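# Move the closed hive's roof box onto the open hive

## Task

Take the box sitting on top of the closed hive and lower it so it rests squarely on the open hive, covering that hive's jars. Every jar must finish at the spot where it started, and nothing may drop freely by more than a few centimetres.

## Robot and tools

Robots: four identical Kinova Gen3 arms named arm1, arm2, arm3 and arm4. Each has seven revolute joints, a Robotiq 2F-85 two-finger gripper and a wrist camera (arm1_cam_wrist through arm4_cam_wrist). Two fixed room cameras, cam_high and cam_low, also watch the scene. A hand reaches roughly 1.0 m from its joint 1 axis.

Frames: everything is in one scene frame with its origin on the floor and +z up, in metres. Each arm's foot (base_link) faces along its own +x. Calibrated foot positions: arm1 x=-0.279 y=-0.717 z=+1.129 quat_wxyz=(+0.985, +0.006, -0.001, +0.175); arm2 x=-0.288 y=-0.186 z=+1.207 quat_wxyz=(+0.997, +0.001, -0.003, -0.079); arm3 x=+0.899 y=-0.116 z=+1.138 quat_wxyz=(+0.069, +0.000, +0.000, -0.998); arm4 x=+0.510 y=+0.722 z=+1.166 quat_wxyz=(+0.667, -0.001, -0.008, -0.745). The reported hand point sits between the finger pads, about 2 cm back from the tips when shut or half open, about 0.5 cm when fully open. The hand's z axis runs along the fingers; the fingers open and close along its y axis.

move: one action for any subset of arms. Arguments are arm1, arm2, arm3, arm4 (each an object or null) plus cameras. Each arm's object holds "joints", a map from joint name to an absolute target; there is no offset mode. Names and units: joint1_rad to joint7_rad in radians, gripper_m in metres as the fingertip gap. Ranges: joint1_rad, joint3_rad, joint5_rad, joint7_rad -69.115 to 69.115; joint2_rad -2.249 to 2.249; joint4_rad -2.579 to 2.579; joint6_rad -2.099 to 2.099; gripper_m 0 to 0.085. A target counts as reached within ±0.01 rad (±0.003 m for the gripper). Meaning of signs: joint1 spins the whole arm about its foot axis, positive clockwise from above, and at 0 the arm extends along the foot's +x. joint2 is the shoulder: 0 is upright, positive leans forward. joint3 twists the upper arm. joint4 is the elbow: 0 is straight, positive (with joint3 at 0) bends the same way positive joint2 leans. joint5 twists the forearm. joint6 is the wrist: 0 is straight, positive (with joint5 at 0) bends like positive joint4. joint7 rolls the hand, positive counter-clockwise looking from behind it. Joints or arms you omit get no new target but may still be driving toward an old one. All motions in one action begin together; on one arm the joints finish together, so the hand can sweep a wide arc. Speed caps: 1.39 rad/s for joints 1-4, 1.22 rad/s for 5-7; acceleration caps 1 and 10 rad/s² respectively. One action lasts at most 15 s, and a large move may still be short of its target when the result arrives. cameras: list of names from arm1_cam_wrist, arm2_cam_wrist, arm3_cam_wrist, arm4_cam_wrist, cam_high, cam_low, all; omitted/null/["all"] gives all, [] gives none. An unknown key makes the call invalid; an out-of-range number gets it refused. After a refusal or a stop, the rest of that reply's move, wait and finished_scene calls are skipped.

Results: each arm's joint_positions, Joint velocities (rad/s, no gripper; "within noise" means essentially still), joint torques (N m, same order, positive toward larger joint values, with per-arm offset and noise), Flange force along the hand's x y z (includes held weight, has error, may say "no reading"), joint_status per motion, and on_its_own. The "move" line names each commanded arm with "done" or its worst status, e.g. "move: arm1 done; arm2 time_out". Arms not in the action appear under "as last shown" with "not commanded". The "pictures" line gives image order; images may lag the state slightly. Status words: off_target (stopped short, may still push); time_out (target dropped, holds in place); not_followed (a collision guard withheld the targets, may retry later); limit_stop_at_motor_heat (resend the target). "joint command not followed" means the guard blocked that arm's joints, though its gripper command still runs.

wait: seconds from 0 to 10, plus optional cameras; sends nothing new and returns full state. A move with no action does the same without waiting.

zoom_image: camera (one name) and region [x0, y0, x1, y1] in pixels of that camera's latest full 896x504 image, top-left origin, at most 504 by 504. read_manual: optional section, only "licences". finished_scene: scene is the current scene's number; it ends the scene irreversibly, so make the goal hold without the robots first.

Hazards: a firm press between two robots fails and ends the scene; a gripper closing on another arm's fingers counts as such a press. The guard may react late, lets fingertips of two grippers meet, and ignores fingers closing into another arm. The arms never stop on contact and keep pushing. A torque over the limit (104.5 N m joints 1-4, 51.3 N m joints 5-7, load included), or a joint drifting over 5 degrees from plan, freezes that arm for 10 s and drops its remaining commands. Holding loads, outstretched poses or pushing at unreachable targets heat motors: MOTOR HOT appears from 60 °C, and at 75 °C the arm sags in an OVER-TEMPERATURE FAULT for 30-60 s. The world keeps running while you think. Grip firmly by opening wide and closing to well under the object's width. Avoid dropping, releasing moving parts, slamming, strong grips on still-supported parts, twisting or jerking loads, and anything leaving the work area or reaching the floor. Loose items may occasionally get nudged.

Each tool is called after "Call:" as name(argument=value, ...), one argument or row to a line, values as JSON.

## Session

Call:
move(
)

Scene clock: 0.00 s.
Joint torques (N m): no reading
Motor temperatures (°C): arm1=[34 33 30 29 37 42 45] | arm2=[34 29 31 33 45 46 41] | arm3=[33 32 31 29 44 46 38] | arm4=[36 35 33 30 37 40 50]
Flange force (N): no reading
Joint velocities: within noise
arm1.joint_positions: joint1_rad=-0.162 joint2_rad=-0.480 joint3_rad=-0.110 joint4_rad=+1.473 joint5_rad=-0.081 joint6_rad=+2.052 joint7_rad=+1.200 gripper_m=+0.085
arm1.joint_status: not commanded
arm1.hand: x=-0.2044 y=-0.6597 z=+1.6496 quat_wxyz=(-0.037, +0.141, -0.989, -0.037) (m; scene frame)
arm2.joint_positions: joint1_rad=-0.613 joint2_rad=-0.469 joint3_rad=-0.069 joint4_rad=+1.438 joint5_rad=-0.052 joint6_rad=+1.976 joint7_rad=+1.915 gripper_m=+0.085
arm2.joint_status: not commanded
arm2.hand: x=-0.1772 y=-0.1251 z=+1.7411 quat_wxyz=(-0.100, +0.427, -0.898, -0.015) (m; scene frame)
arm3.joint_positions: joint1_rad=+0.238 joint2_rad=-0.458 joint3_rad=-0.068 joint4_rad=+1.544 joint5_rad=-0.058 joint6_rad=+2.030 joint7_rad=+1.570 gripper_m=+0.085
arm3.joint_status: not commanded
arm3.hand: x=+0.8004 y=-0.1098 z=+1.6354 quat_wxyz=(-0.011, -1.000, +0.007, +0.013) (m; scene frame)
arm4.joint_positions: joint1_rad=-0.828 joint2_rad=-0.298 joint3_rad=-0.033 joint4_rad=+1.506 joint5_rad=+0.015 joint6_rad=+1.934 joint7_rad=+1.887 gripper_m=+0.085
arm4.joint_status: not commanded
arm4.hand: x=+0.6012 y=+0.5842 z=+1.6564 quat_wxyz=(+0.001, -0.253, -0.967, +0.015) (m; scene frame)
pictures: arm1_cam_wrist, arm2_cam_wrist, arm3_cam_wrist, arm4_cam_wrist, cam_high, cam_low

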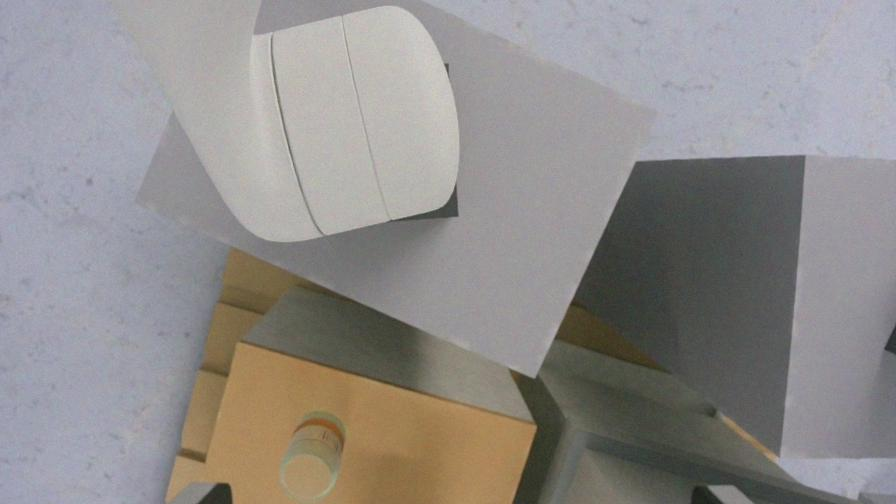

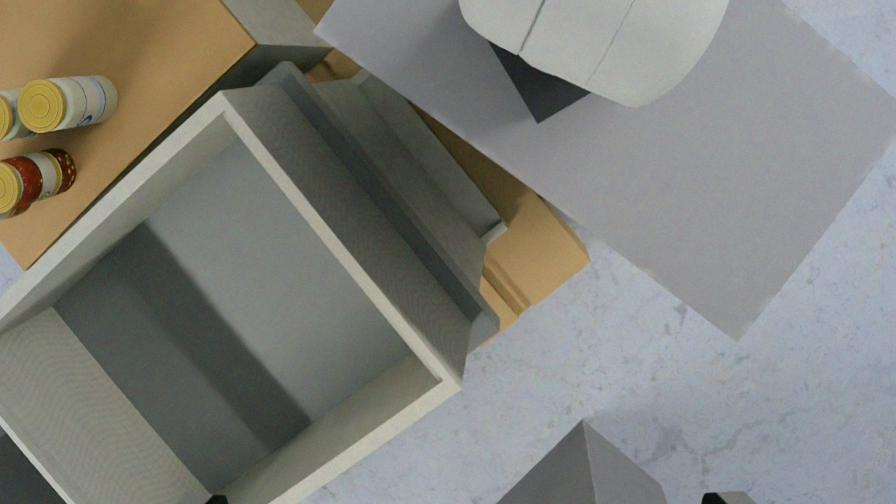

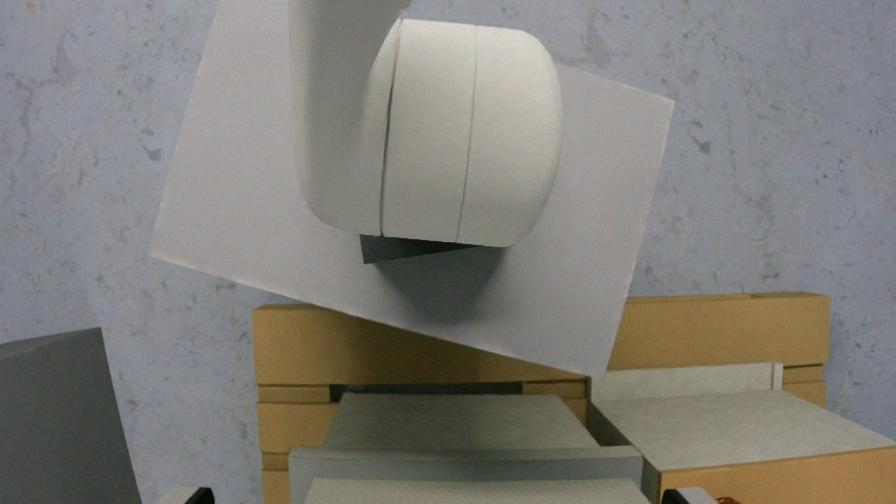

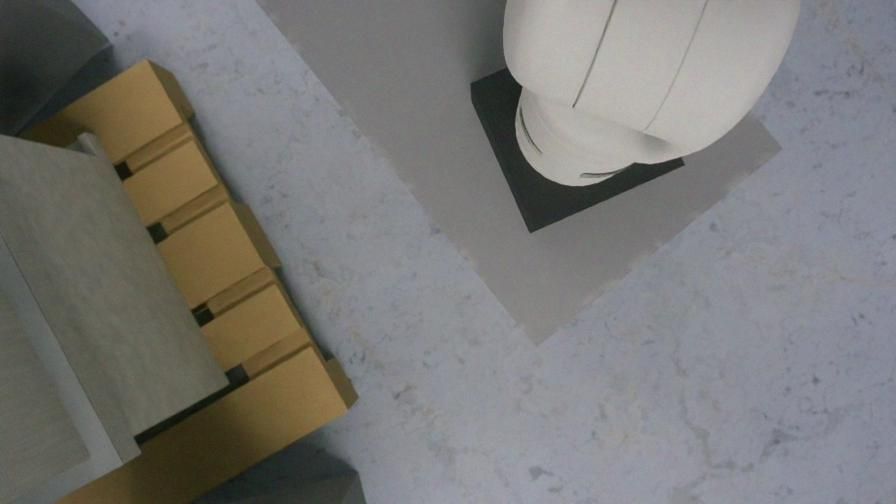

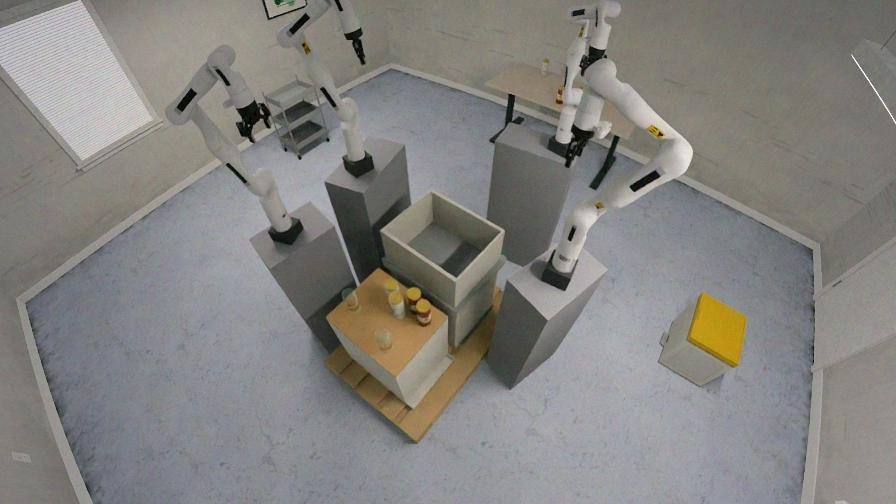

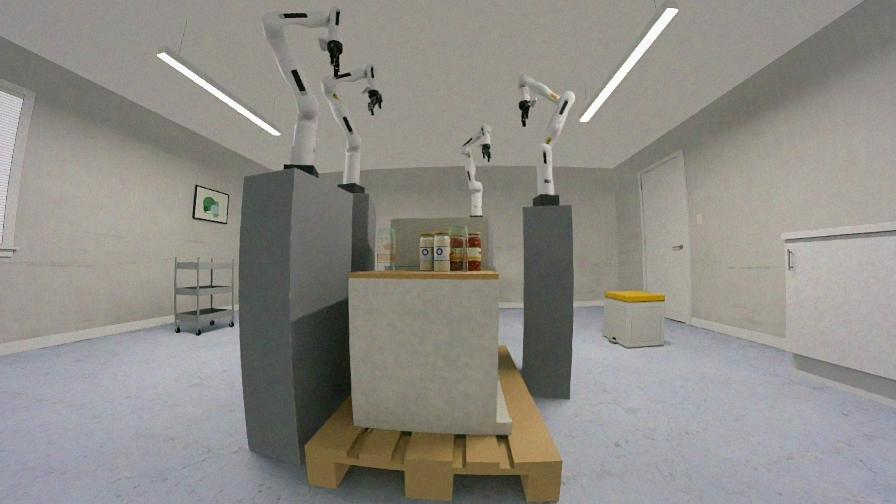

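Call:
move(
  arm1={"joints":{"joint1_rad":0.06,"joint2_rad":0.455,"joint3_rad":0,"joint4_rad":0.548,"joint5_rad":0,"joint6_rad":2.09,"joint7_rad":1.571}},
  arm2={"joints":{"joint1_rad":-0.28,"joint2_rad":0.455,"joint3_rad":0,"joint4_rad":0.548,"joint5_rad":0,"joint6_rad":2.09,"joint7_rad":1.571}},
  arm3={"joints":{"joint1_rad":0.03,"joint2_rad":0.455,"joint3_rad":0,"joint4_rad":0.548,"joint5_rad":0,"joint6_rad":2.09,"joint7_rad":1.571}},
)

Call:
wait(
  seconds=1,
)

Scene clock: 69.80 s.
Joint torques (N m): arm1=[-1.19 -15.98 -0.24 -8.15 0.02 0.15 0.12] | arm2=[-0.14 -15.39 -0.59 -8.29 -0.04 0.07 0.07] | arm3=[0.37 -16.05 0.32 -6.45 -0.15 -0.34 0.23] | arm4=[-0.7 -1.53 1.03 -7.4 -0.34 -0.16 -0.09]
Motor temperatures (°C): arm1=[34 33 30 29 37 42 45] | arm2=[34 29 31 33 45 46 41] | arm3=[33 32 31 29 44 46 38] | arm4=[36 35 33 30 37 40 50]
Flange force (N): arm1=[5.9 -1.7 6.5] | arm2=[9.0 0.2 7.9] | arm3=[-7.4 1.0 -9.0] | arm4=[-0.4 2.2 -3.6]
move: arm1 done; arm2 done; arm3 done
Joint velocities: within noise
arm1.joint_positions: joint1_rad=+0.060 joint2_rad=+0.455 joint3_rad=+0.000 joint4_rad=+0.548 joint5_rad=+0.000 joint6_rad=+2.090 joint7_rad=+1.571 gripper_m=+0.085
arm1.joint_status: all done
arm1.hand: x=+0.1734 y=-0.6135 z=+1.6515 quat_wxyz=(-0.025, +0.145, -0.989, -0.010) (m; scene frame)
arm2.joint_positions: joint1_rad=-0.280 joint2_rad=+0.455 joint3_rad=+0.000 joint4_rad=+0.548 joint5_rad=+0.000 joint6_rad=+2.090 joint7_rad=+1.571 gripper_m=+0.085
arm2.joint_status: all done
arm2.hand: x=+0.1741 y=-0.1550 z=+1.7311 quat_wxyz=(-0.027, +0.061, -0.998, -0.002) (m; scene frame)
arm3.joint_positions: joint1_rad=+0.030 joint2_rad=+0.455 joint3_rad=+0.000 joint4_rad=+0.548 joint5_rad=+0.000 joint6_rad=+2.090 joint7_rad=+1.571 gripper_m=+0.085
arm3.joint_status: all done
arm3.hand: x=+0.4344 y=-0.1416 z=+1.6589 quat_wxyz=(-0.002, -0.998, -0.054, +0.025) (m; scene frame)
arm4: as last shown
pictures: arm1_cam_wrist, arm2_cam_wrist, arm3_cam_wrist, arm4_cam_wrist, cam_high, cam_low

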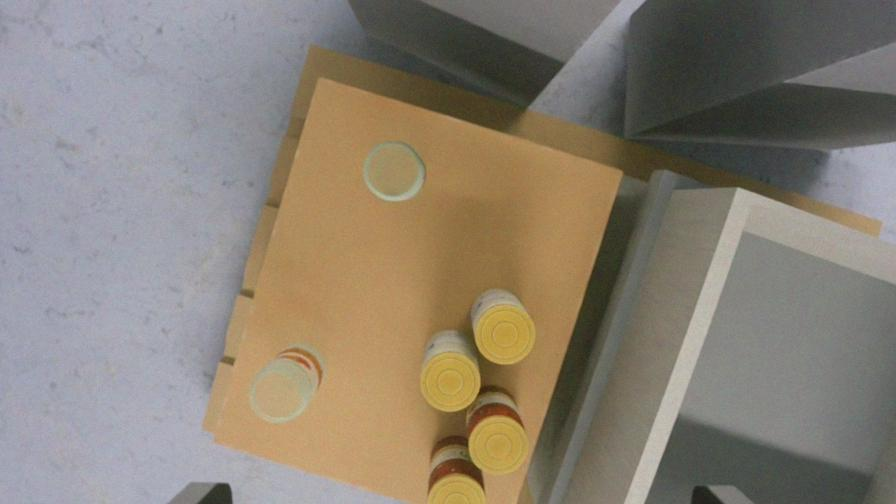

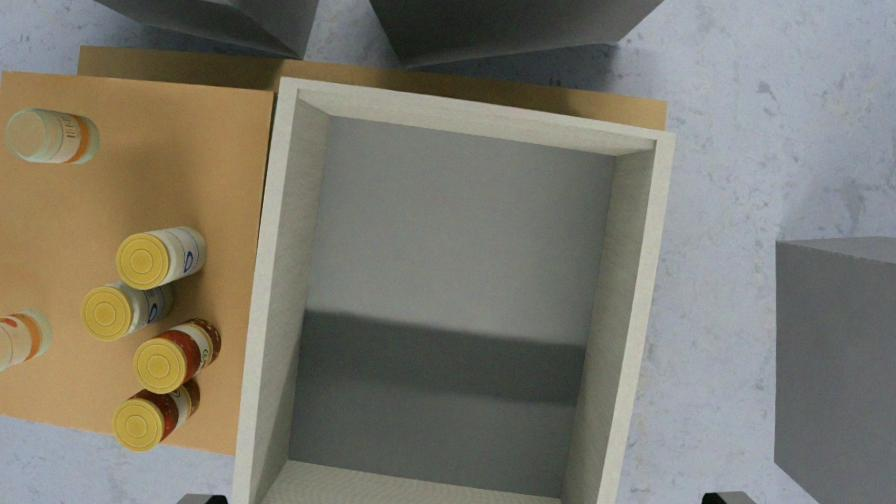

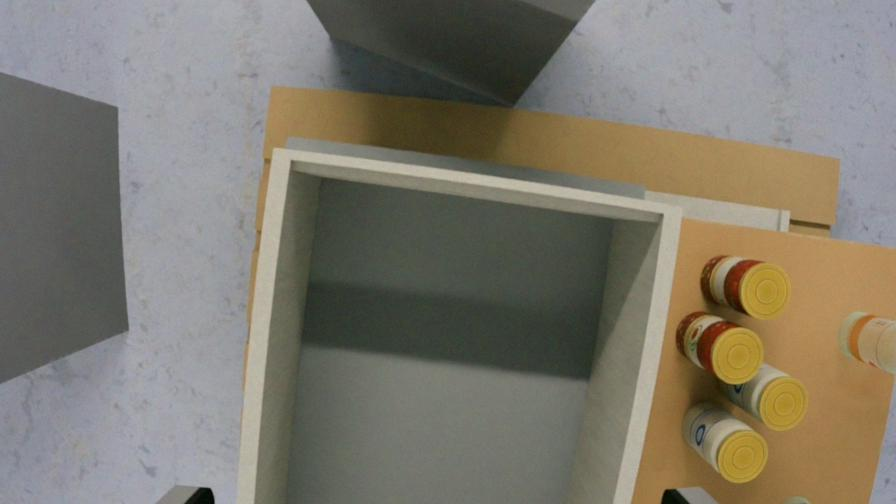

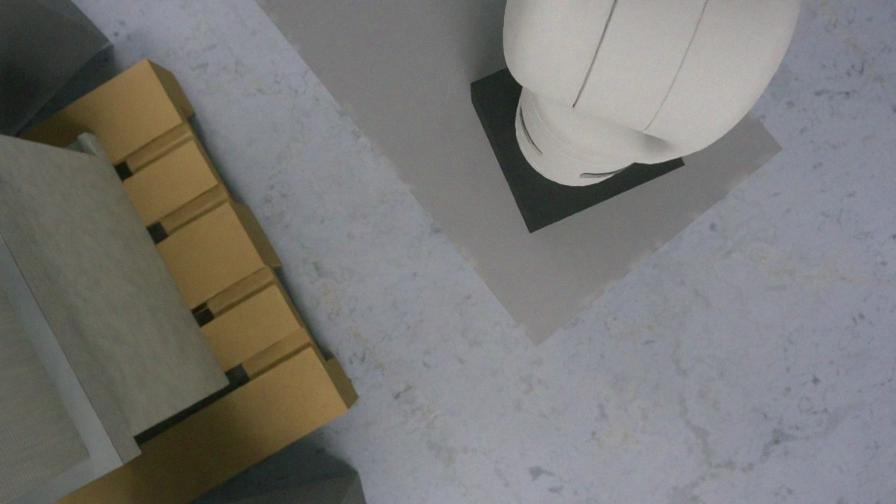

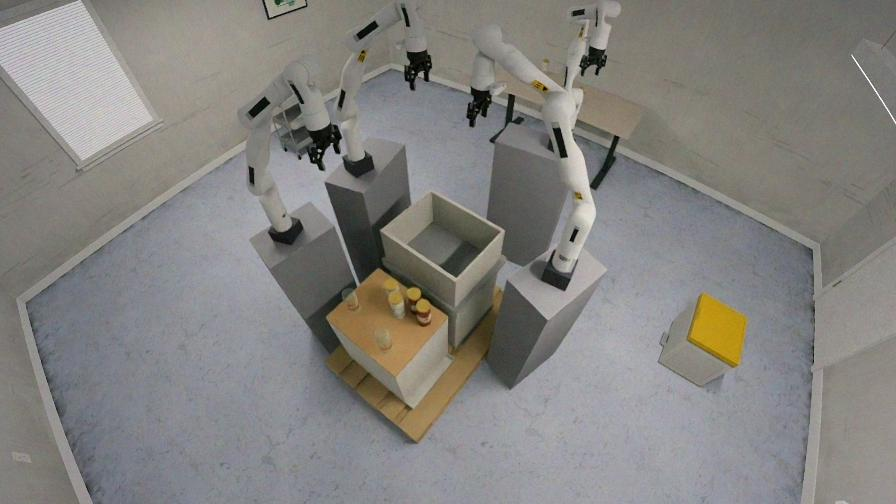

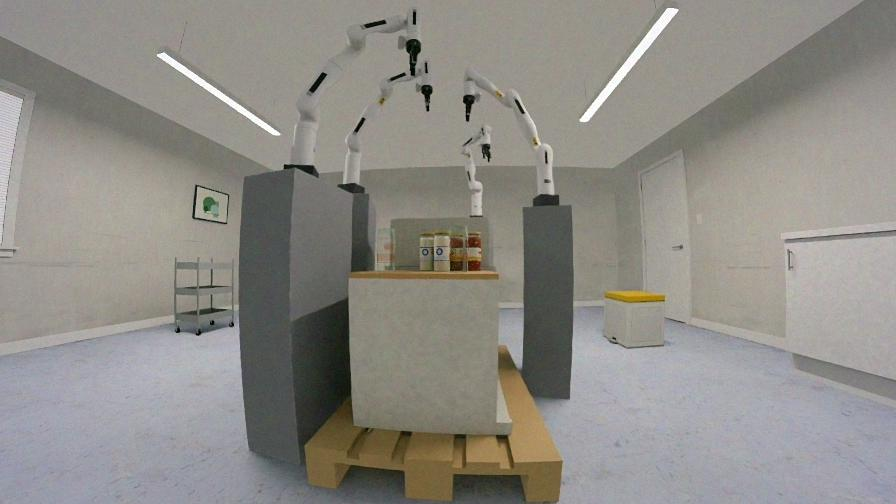

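Scene clock: 70.80 s.
Joint torques (N m): arm1=[-1.26 -15.93 -0.3 -8.08 0.06 0.13 0.14] | arm2=[-0.1 -15.34 -0.58 -8.23 -0.02 0.11 0.05] | arm3=[0.41 -15.95 0.3 -6.52 -0.15 -0.33 0.25] | arm4=[-0.63 -1.54 1.03 -7.4 -0.36 -0.18 -0.13]
Motor temperatures (°C): arm1=[34 33 30 29 37 42 45] | arm2=[34 29 31 33 45 46 41] | arm3=[33 32 31 29 44 46 38] | arm4=[36 35 33 30 37 40 50]
Flange force (N): arm1=[5.6 -1.8 5.9] | arm2=[8.9 0.3 7.8] | arm3=[-6.6 1.2 -8.3] | arm4=[-0.4 2.1 -3.7]
Joint velocities: within noise
arm1.joint_positions: joint1_rad=+0.060 joint2_rad=+0.455 joint3_rad=+0.000 joint4_rad=+0.548 joint5_rad=+0.000 joint6_rad=+2.090 joint7_rad=+1.571 gripper_m=+0.085
arm1.joint_status: all done
arm1.hand: x=+0.1734 y=-0.6135 z=+1.6515 quat_wxyz=(-0.025, +0.145, -0.989, -0.010) (m; scene frame)
arm2.joint_positions: joint1_rad=-0.280 joint2_rad=+0.455 joint3_rad=+0.000 joint4_rad=+0.548 joint5_rad=+0.000 joint6_rad=+2.090 joint7_rad=+1.571 gripper_m=+0.085
arm2.joint_status: all done
arm2.hand: x=+0.1741 y=-0.1550 z=+1.7311 quat_wxyz=(-0.027, +0.061, -0.998, -0.002) (m; scene frame)
arm3.joint_positions: joint1_rad=+0.030 joint2_rad=+0.455 joint3_rad=+0.000 joint4_rad=+0.548 joint5_rad=+0.000 joint6_rad=+2.090 joint7_rad=+1.571 gripper_m=+0.085
arm3.joint_status: all done
arm3.hand: x=+0.4344 y=-0.1416 z=+1.6589 quat_wxyz=(-0.002, -0.998, -0.054, +0.025) (m; scene frame)
arm4.joint_positions: joint1_rad=-0.828 joint2_rad=-0.298 joint3_rad=-0.033 joint4_rad=+1.506 joint5_rad=+0.015 joint6_rad=+1.934 joint7_rad=+1.887 gripper_m=+0.085
arm4.joint_status: not commanded
arm4.hand: x=+0.6012 y=+0.5842 z=+1.6564 quat_wxyz=(+0.001, -0.253, -0.967, +0.015) (m; scene frame)
wait: 1.00 s; at rest by 0.27 s
pictures: arm1_cam_wrist, arm2_cam_wrist, arm3_cam_wrist, arm4_cam_wrist, cam_high, cam_low

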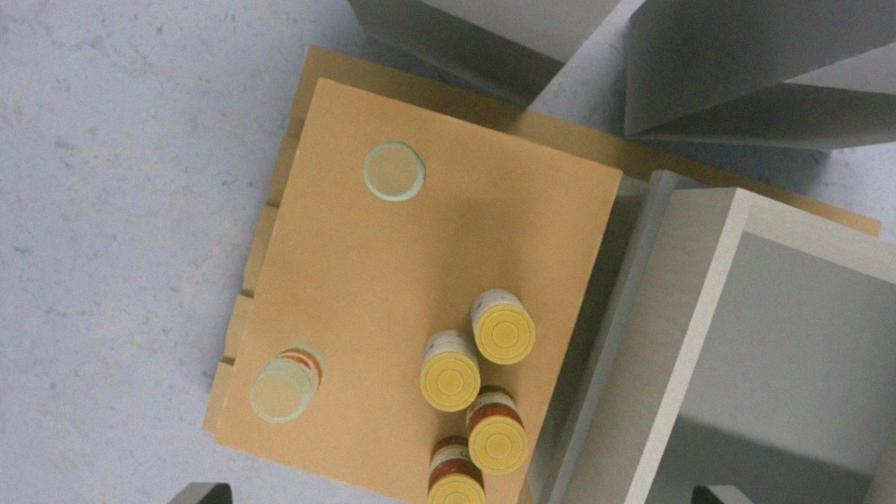

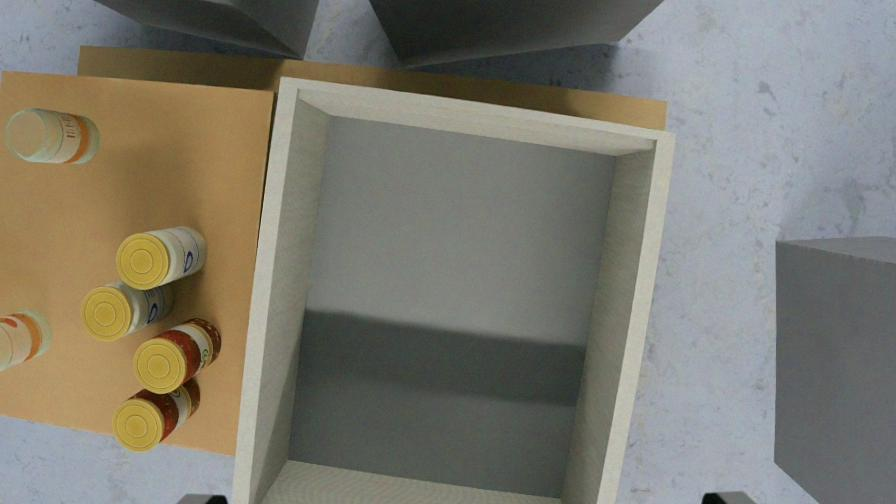

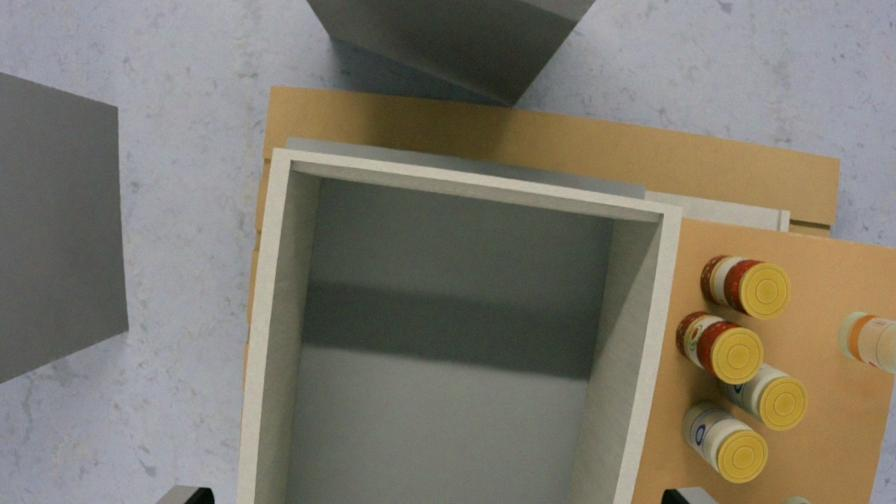

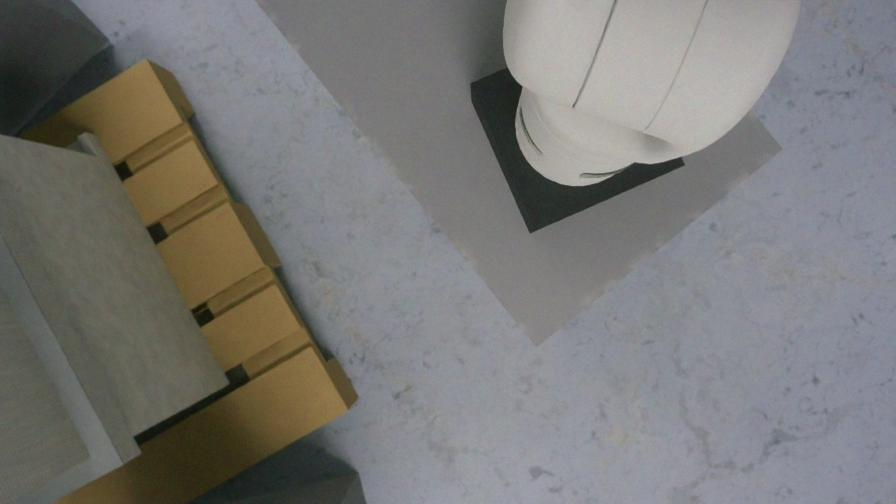

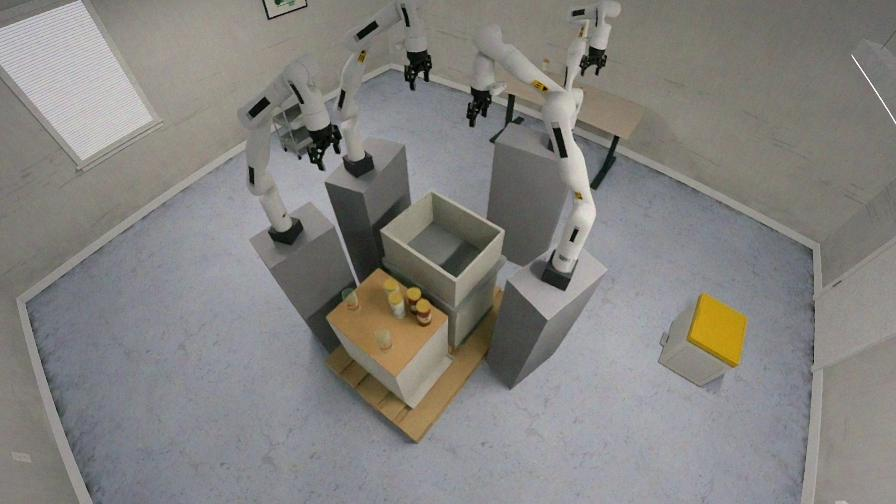

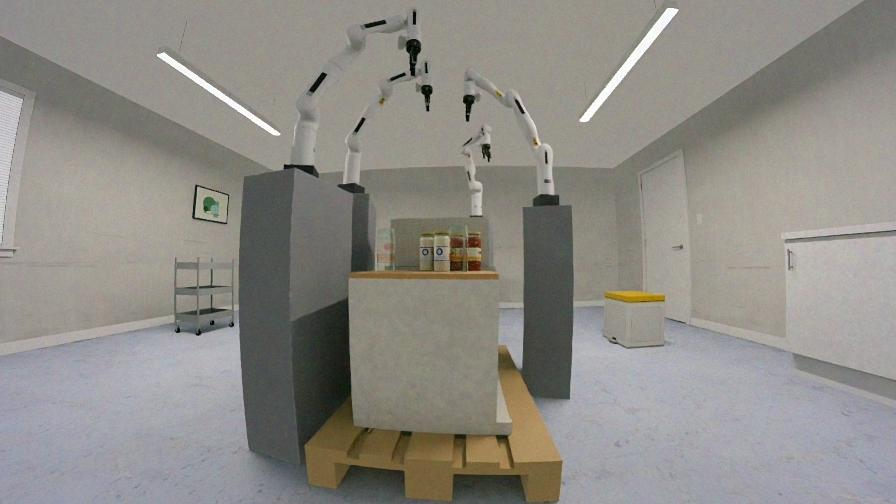

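Call:
move(
  arm2={"joints":{"joint1_rad":-0.385,"joint2_rad":1.152,"joint4_rad":2.254,"joint6_rad":-0.265,"joint7_rad":2.915}},
  cameras=[],
)

Call:
move(
  arm3={"joints":{"joint1_rad":-0.06,"joint2_rad":0.934,"joint4_rad":2.076,"joint6_rad":0.1315,"joint7_rad":-0.198}},
  cameras=[],
)

Call:
wait(
  seconds=1,
)

Scene clock: 158.30 s.
Joint torques (N m): arm1=[-1.2 -15.87 -0.28 -8.13 0 0.15 0.12] | arm2=[-0.11 -14.99 -0.32 1.82 -0.07 0.19 0.04] | arm3=[0.28 -16.02 0.22 -6.51 -0.14 -0.34 0.2] | arm4=[-0.7 -1.59 1.06 -7.36 -0.33 -0.15 -0.1]
Motor temperatures (°C): arm1=[34 34 30 29 37 42 45] | arm2=[34 30 31 33 45 45 41] | arm3=[33 32 31 30 44 46 38] | arm4=[36 35 33 30 37 40 49]
Flange force (N): arm1=[6.2 -1.7 6.6] | arm2=[0.9 1.0 -3.8] | arm3=[-6.9 0.8 -8.6] | arm4=[-0.6 2.2 -3.8]
move: arm2 done
Joint velocities: within noise
arm1, arm3, arm4: as last shown
arm2.joint_positions: joint1_rad=-0.385 joint2_rad=+1.152 joint3_rad=+0.000 joint4_rad=+2.254 joint5_rad=+0.000 joint6_rad=-0.265 joint7_rad=+2.915 gripper_m=+0.085
arm2.joint_status: all done
arm2.hand: x=+0.0137 y=-0.1419 z=+1.0505 quat_wxyz=(-0.003, +0.707, -0.707, +0.002) (m; scene frame)
pictures: none
No camera images: "cameras" was empty.

Scene clock: 161.17 s.
Joint torques (N m): arm1=[-1.25 -15.93 -0.25 -8.19 0.07 0.13 0.18] | arm2=[-0.14 -14.99 -0.27 1.82 -0.06 0.19 0.07] | arm3=[0.22 -16.85 0.48 -0.23 -0.12 -0.3 0.28] | arm4=[-0.7 -1.58 1.05 -7.33 -0.33 -0.19 -0.06]
Motor temperatures (°C): arm1=[34 34 30 29 37 42 45] | arm2=[34 30 31 33 45 45 41] | arm3=[33 32 31 30 44 46 38] | arm4=[36 35 33 30 37 40 49]
Flange force (N): arm1=[6.4 -1.7 6.8] | arm2=[1.0 1.0 -3.8] | arm3=[1.5 3.6 -0.8] | arm4=[-0.7 2.4 -4.0]
move: arm3 done
Joint velocities: within noise
arm1, arm2, arm4: as last shown
arm3.joint_positions: joint1_rad=-0.060 joint2_rad=+0.934 joint3_rad=+0.000 joint4_rad=+2.076 joint5_rad=+0.000 joint6_rad=+0.131 joint7_rad=-0.198 gripper_m=+0.085
arm3.joint_status: all done
arm3.hand: x=+0.5219 y=-0.1670 z=+1.0500 quat_wxyz=(-0.001, -0.707, +0.707, +0.000) (m; scene frame)
pictures: none
No camera images: "cameras" was empty.

Scene clock: 162.17 s.
Joint torques (N m): arm1=[-1.28 -15.89 -0.3 -8.13 0.09 0.11 0.14] | arm2=[-0.11 -15 -0.3 1.8 -0.05 0.19 0.06] | arm3=[0.3 -16.87 0.4 -0.11 -0.13 -0.25 0.22] | arm4=[-0.71 -1.56 1.05 -7.36 -0.38 -0.14 -0.11]
Motor temperatures (°C): arm1=[34 34 30 29 37 42 45] | arm2=[34 30 31 33 45 45 41] | arm3=[33 32 31 30 44 46 38] | arm4=[36 35 33 30 37 40 49]
Flange force (N): arm1=[6.0 -1.8 6.3] | arm2=[0.9 1.1 -3.8] | arm3=[1.6 3.9 -0.6] | arm4=[-0.5 2.2 -3.7]
Joint velocities: within noise
arm1.joint_positions: joint1_rad=+0.060 joint2_rad=+0.455 joint3_rad=+0.000 joint4_rad=+0.548 joint5_rad=+0.000 joint6_rad=+2.090 joint7_rad=+1.571 gripper_m=+0.085
arm1.joint_status: not commanded
arm1.hand: x=+0.1734 y=-0.6135 z=+1.6515 quat_wxyz=(-0.025, +0.145, -0.989, -0.010) (m; scene frame)
arm2.joint_positions: joint1_rad=-0.385 joint2_rad=+1.152 joint3_rad=+0.000 joint4_rad=+2.254 joint5_rad=+0.000 joint6_rad=-0.265 joint7_rad=+2.915 gripper_m=+0.085
arm2.joint_status: not commanded
arm2.hand: x=+0.0137 y=-0.1419 z=+1.0505 quat_wxyz=(-0.003, +0.707, -0.707, +0.002) (m; scene frame)
arm3.joint_positions: joint1_rad=-0.060 joint2_rad=+0.934 joint3_rad=+0.000 joint4_rad=+2.076 joint5_rad=+0.000 joint6_rad=+0.131 joint7_rad=-0.198 gripper_m=+0.085
arm3.joint_status: all done
arm3.hand: x=+0.5219 y=-0.1670 z=+1.0500 quat_wxyz=(-0.001, -0.707, +0.707, +0.000) (m; scene frame)
arm4.joint_positions: joint1_rad=-0.828 joint2_rad=-0.298 joint3_rad=-0.033 joint4_rad=+1.506 joint5_rad=+0.015 joint6_rad=+1.934 joint7_rad=+1.887 gripper_m=+0.085
arm4.joint_status: not commanded
arm4.hand: x=+0.6012 y=+0.5842 z=+1.6564 quat_wxyz=(+0.001, -0.253, -0.967, +0.015) (m; scene frame)
wait: 1.00 s; at rest by 0.27 s
pictures: arm1_cam_wrist, arm2_cam_wrist, arm3_cam_wrist, arm4_cam_wrist, cam_high, cam_low

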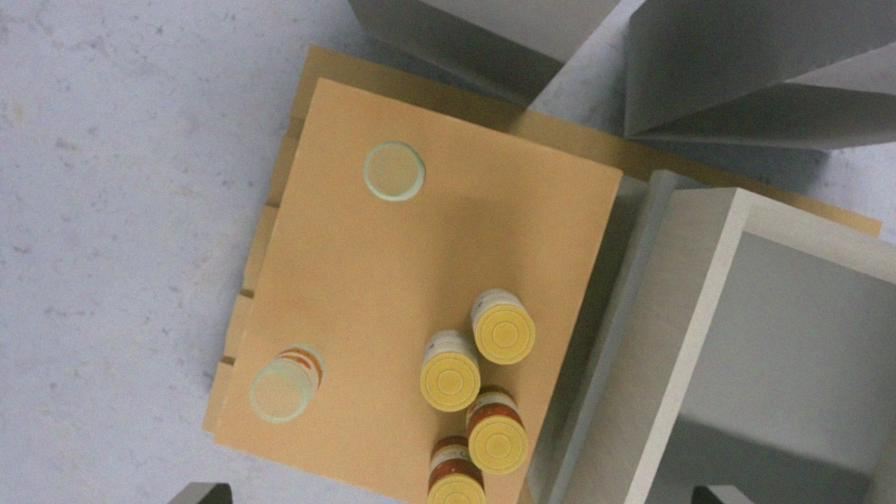

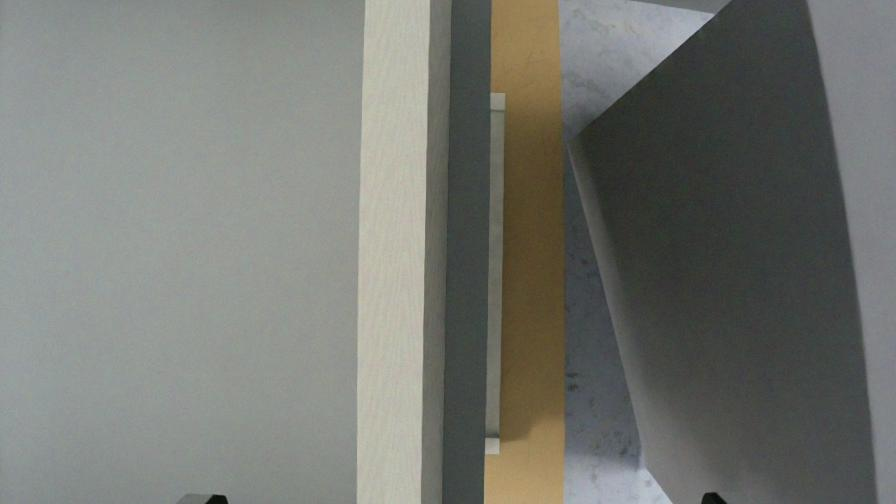

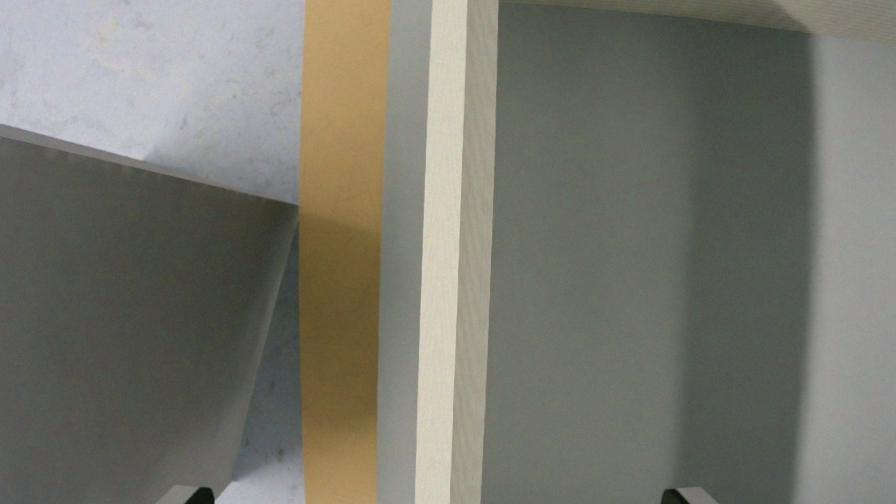

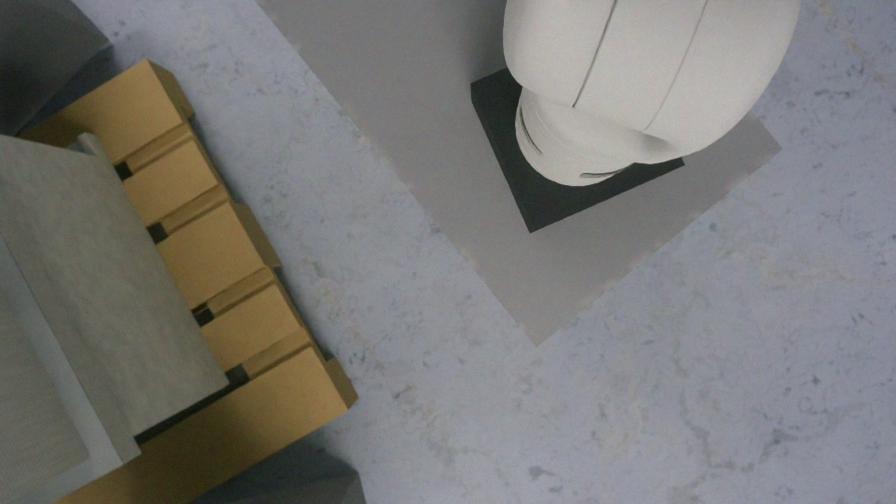

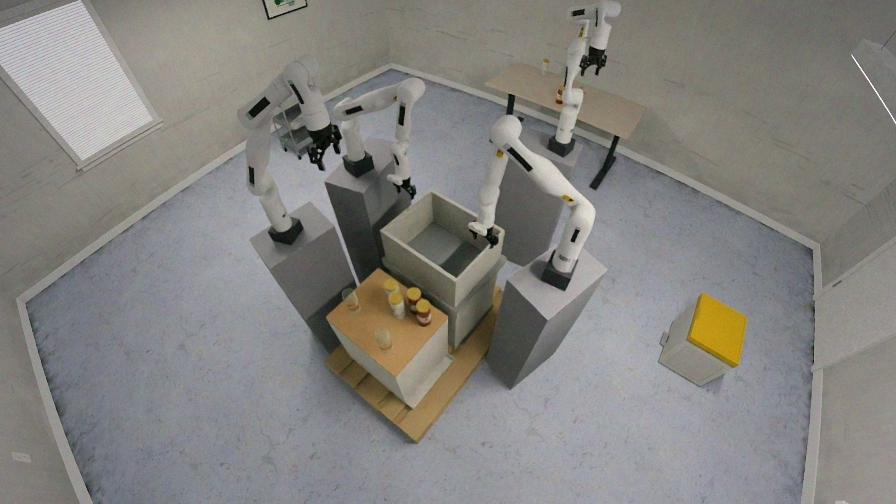

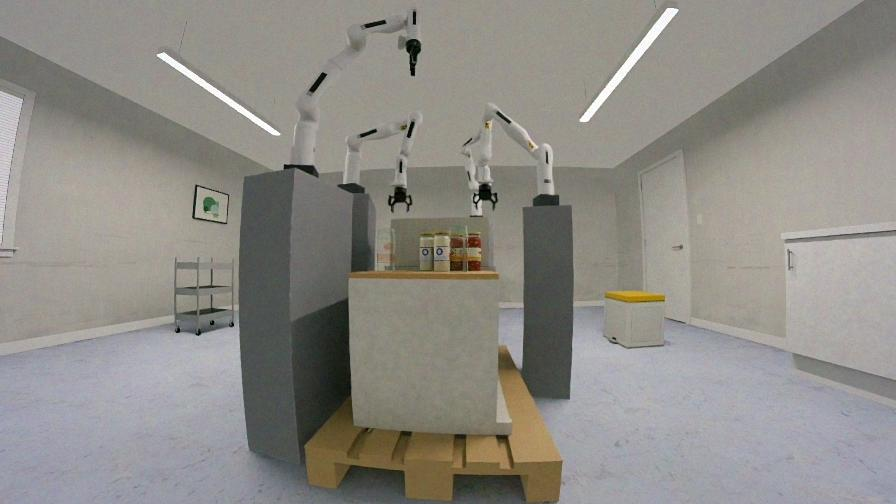

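Call:
move(
  arm2={"joints":{"joint1_rad":-0.3174,"joint2_rad":1.4063,"joint4_rad":2.0319,"joint6_rad":-0.2966,"joint7_rad":2.982}},
  arm3={"joints":{"joint1_rad":-0.0873,"joint2_rad":1.1995,"joint4_rad":1.9802,"joint6_rad":-0.0381,"joint7_rad":-0.2254}},
  cameras=[],
)

Call:
wait(
  seconds=1,
  cameras=["arm2_cam_wrist","arm3_cam_wrist"],
)

Scene clock: 207.20 s.
Joint torques (N m): arm1=[-1.22 -15.97 -0.26 -8.12 0.04 0.14 0.13] | arm2=[-0.1 -16.15 -0.24 2.11 -0.08 0.19 0.06] | arm3=[0.29 -17.88 0.48 1.29 -0.15 -0.22 0.28] | arm4=[-0.69 -1.61 1.07 -7.4 -0.38 -0.15 -0.11]
Motor temperatures (°C): arm1=[33 34 30 29 37 42 45] | arm2=[34 30 31 33 45 45 41] | arm3=[33 33 31 30 44 46 38] | arm4=[36 35 33 30 37 40 49]
Flange force (N): arm1=[5.8 -1.7 6.2] | arm2=[0.8 0.9 -4.0] | arm3=[1.6 3.5 0.3] | arm4=[-0.6 2.2 -3.6]
move: arm2 done; arm3 done
Joint velocities: within noise
arm1, arm4: as last shown
arm2.joint_positions: joint1_rad=-0.317 joint2_rad=+1.406 joint3_rad=+0.000 joint4_rad=+2.032 joint5_rad=+0.000 joint6_rad=-0.297 joint7_rad=+2.982 gripper_m=+0.085
arm2.joint_status: all done
arm2.hand: x=+0.0370 y=-0.1589 z=+0.9512 quat_wxyz=(-0.003, +0.707, -0.707, +0.001) (m; scene frame)
arm3.joint_positions: joint1_rad=-0.087 joint2_rad=+1.199 joint3_rad=+0.000 joint4_rad=+1.980 joint5_rad=+0.000 joint6_rad=-0.038 joint7_rad=-0.225 gripper_m=+0.085
arm3.joint_status: all done
arm3.hand: x=+0.5229 y=-0.1775 z=+0.9500 quat_wxyz=(-0.001, -0.707, +0.707, +0.000) (m; scene frame)
pictures: none
No camera images: "cameras" was empty.

Scene clock: 208.20 s.
Joint torques (N m): arm1=[-1.25 -15.92 -0.32 -8.16 0.01 0.14 0.15] | arm2=[-0.14 -16.16 -0.25 2.09 -0.06 0.19 0.06] | arm3=[0.25 -17.94 0.48 1.3 -0.14 -0.31 0.21] | arm4=[-0.68 -1.55 1.03 -7.4 -0.31 -0.13 -0.13]
Motor temperatures (°C): arm1=[33 34 30 29 37 42 45] | arm2=[34 30 31 33 45 45 41] | arm3=[33 33 31 30 44 46 38] | arm4=[36 35 33 30 37 40 49]
Flange force (N): arm1=[6.2 -1.7 6.6] | arm2=[0.9 0.9 -4.0] | arm3=[1.5 3.9 0.4] | arm4=[-0.5 2.1 -3.5]
Joint velocities: within noise
arm1.joint_positions: joint1_rad=+0.060 joint2_rad=+0.455 joint3_rad=+0.000 joint4_rad=+0.548 joint5_rad=+0.000 joint6_rad=+2.090 joint7_rad=+1.571 gripper_m=+0.085
arm1.joint_status: not commanded
arm1.hand: x=+0.1734 y=-0.6135 z=+1.6515 quat_wxyz=(-0.025, +0.145, -0.989, -0.010) (m; scene frame)
arm2.joint_positions: joint1_rad=-0.317 joint2_rad=+1.406 joint3_rad=+0.000 joint4_rad=+2.032 joint5_rad=+0.000 joint6_rad=-0.297 joint7_rad=+2.982 gripper_m=+0.085
arm2.joint_status: all done
arm2.hand: x=+0.0370 y=-0.1589 z=+0.9512 quat_wxyz=(-0.003, +0.707, -0.707, +0.001) (m; scene frame)
arm3.joint_positions: joint1_rad=-0.087 joint2_rad=+1.200 joint3_rad=+0.000 joint4_rad=+1.980 joint5_rad=+0.000 joint6_rad=-0.038 joint7_rad=-0.225 gripper_m=+0.085
arm3.joint_status: all done
arm3.hand: x=+0.5229 y=-0.1775 z=+0.9500 quat_wxyz=(-0.001, -0.707, +0.707, +0.000) (m; scene frame)
arm4.joint_positions: joint1_rad=-0.828 joint2_rad=-0.298 joint3_rad=-0.033 joint4_rad=+1.506 joint5_rad=+0.015 joint6_rad=+1.934 joint7_rad=+1.887 gripper_m=+0.085
arm4.joint_status: not commanded
arm4.hand: x=+0.6012 y=+0.5842 z=+1.6564 quat_wxyz=(+0.001, -0.253, -0.967, +0.015) (m; scene frame)
wait: 1.00 s; at rest by 0.27 s
pictures: arm2_cam_wrist, arm3_cam_wrist

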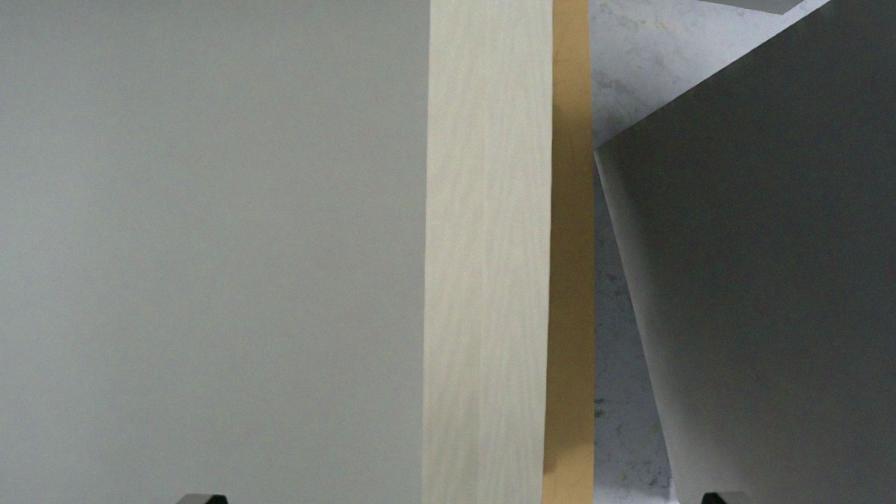

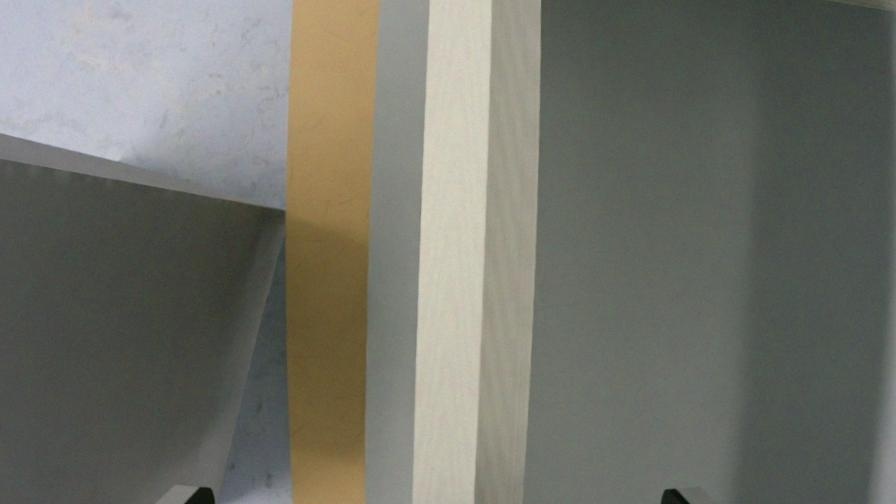

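Call:
move(
  arm2={"joints":{"joint1_rad":-0.3193,"joint2_rad":1.5475,"joint4_rad":1.9227,"joint6_rad":-0.3286,"joint7_rad":2.980}},
  arm3={"joints":{"joint1_rad":-0.0838,"joint2_rad":1.3406,"joint4_rad":1.8764,"joint6_rad":-0.0754,"joint7_rad":-0.2219}},
  cameras=[],
)

Call:
wait(
  seconds=1,
  cameras=["arm2_cam_wrist","arm3_cam_wrist","cam_high"],
)

Scene clock: 233.17 s.
Joint torques (N m): arm1=[-1.14 -15.92 -0.32 -8.19 0.02 0.16 0.16] | arm2=[-0.78 41.54 -2.92 -55.47 -0.23 -14.31 0.05] | arm3=[2.01 51.31 1.72 -40.46 -0.36 -18.4 0.17] | arm4=[-0.65 -1.59 0.9 -7.38 -0.37 -0.17 -0.14]
Motor temperatures (°C): arm1=[33 34 30 29 37 42 45] | arm2=[34 31 31 33 45 45 41] | arm3=[33 33 31 30 44 46 38] | arm4=[36 35 33 30 37 40 49]
Flange force (N): arm1=[6.5 -1.4 6.9] | arm2=[7.4 53.0 -276.3] | arm3=[-3.1 -53.2 -258.7] | arm4=[-0.4 1.6 -3.7]
move: arm2 time_out; arm3 time_out
TORQUE WARNING: arm2's joint2_rad reached its warning level (56.7 N m). A warning alone does not stop the arm.
TORQUE WARNING: arm3's joint4_rad reached its warning level (56.7 N m). A warning alone does not stop the arm.
Joint velocities: within noise
arm1, arm4: as last shown
arm2.joint_positions: joint1_rad=-0.319 joint2_rad=+1.514 joint3_rad=+0.000 joint4_rad=+1.950 joint5_rad=+0.000 joint6_rad=-0.329 joint7_rad=+2.980 gripper_m=+0.085
arm2.joint_status: joint2_rad time_out (moved +0.107 of +0.141); joint4_rad time_out (moved -0.082 of -0.109); the others done
arm2.hand: x=+0.0366 y=-0.1583 z=+0.9088 quat_wxyz=(-0.005, +0.707, -0.707, +0.003) (m; scene frame)
arm3.joint_positions: joint1_rad=-0.084 joint2_rad=+1.303 joint3_rad=+0.000 joint4_rad=+1.903 joint5_rad=+0.000 joint6_rad=-0.075 joint7_rad=-0.222 gripper_m=+0.085
arm3.joint_status: joint2_rad time_out (moved +0.104 of +0.141); joint4_rad time_out (moved -0.077 of -0.104); the others done
arm3.hand: x=+0.5139 y=-0.1781 z=+0.9091 quat_wxyz=(-0.005, -0.707, +0.707, +0.003) (m; scene frame)
pictures: none
No camera images: "cameras" was empty.

not run: a stop came earlier in this reply.


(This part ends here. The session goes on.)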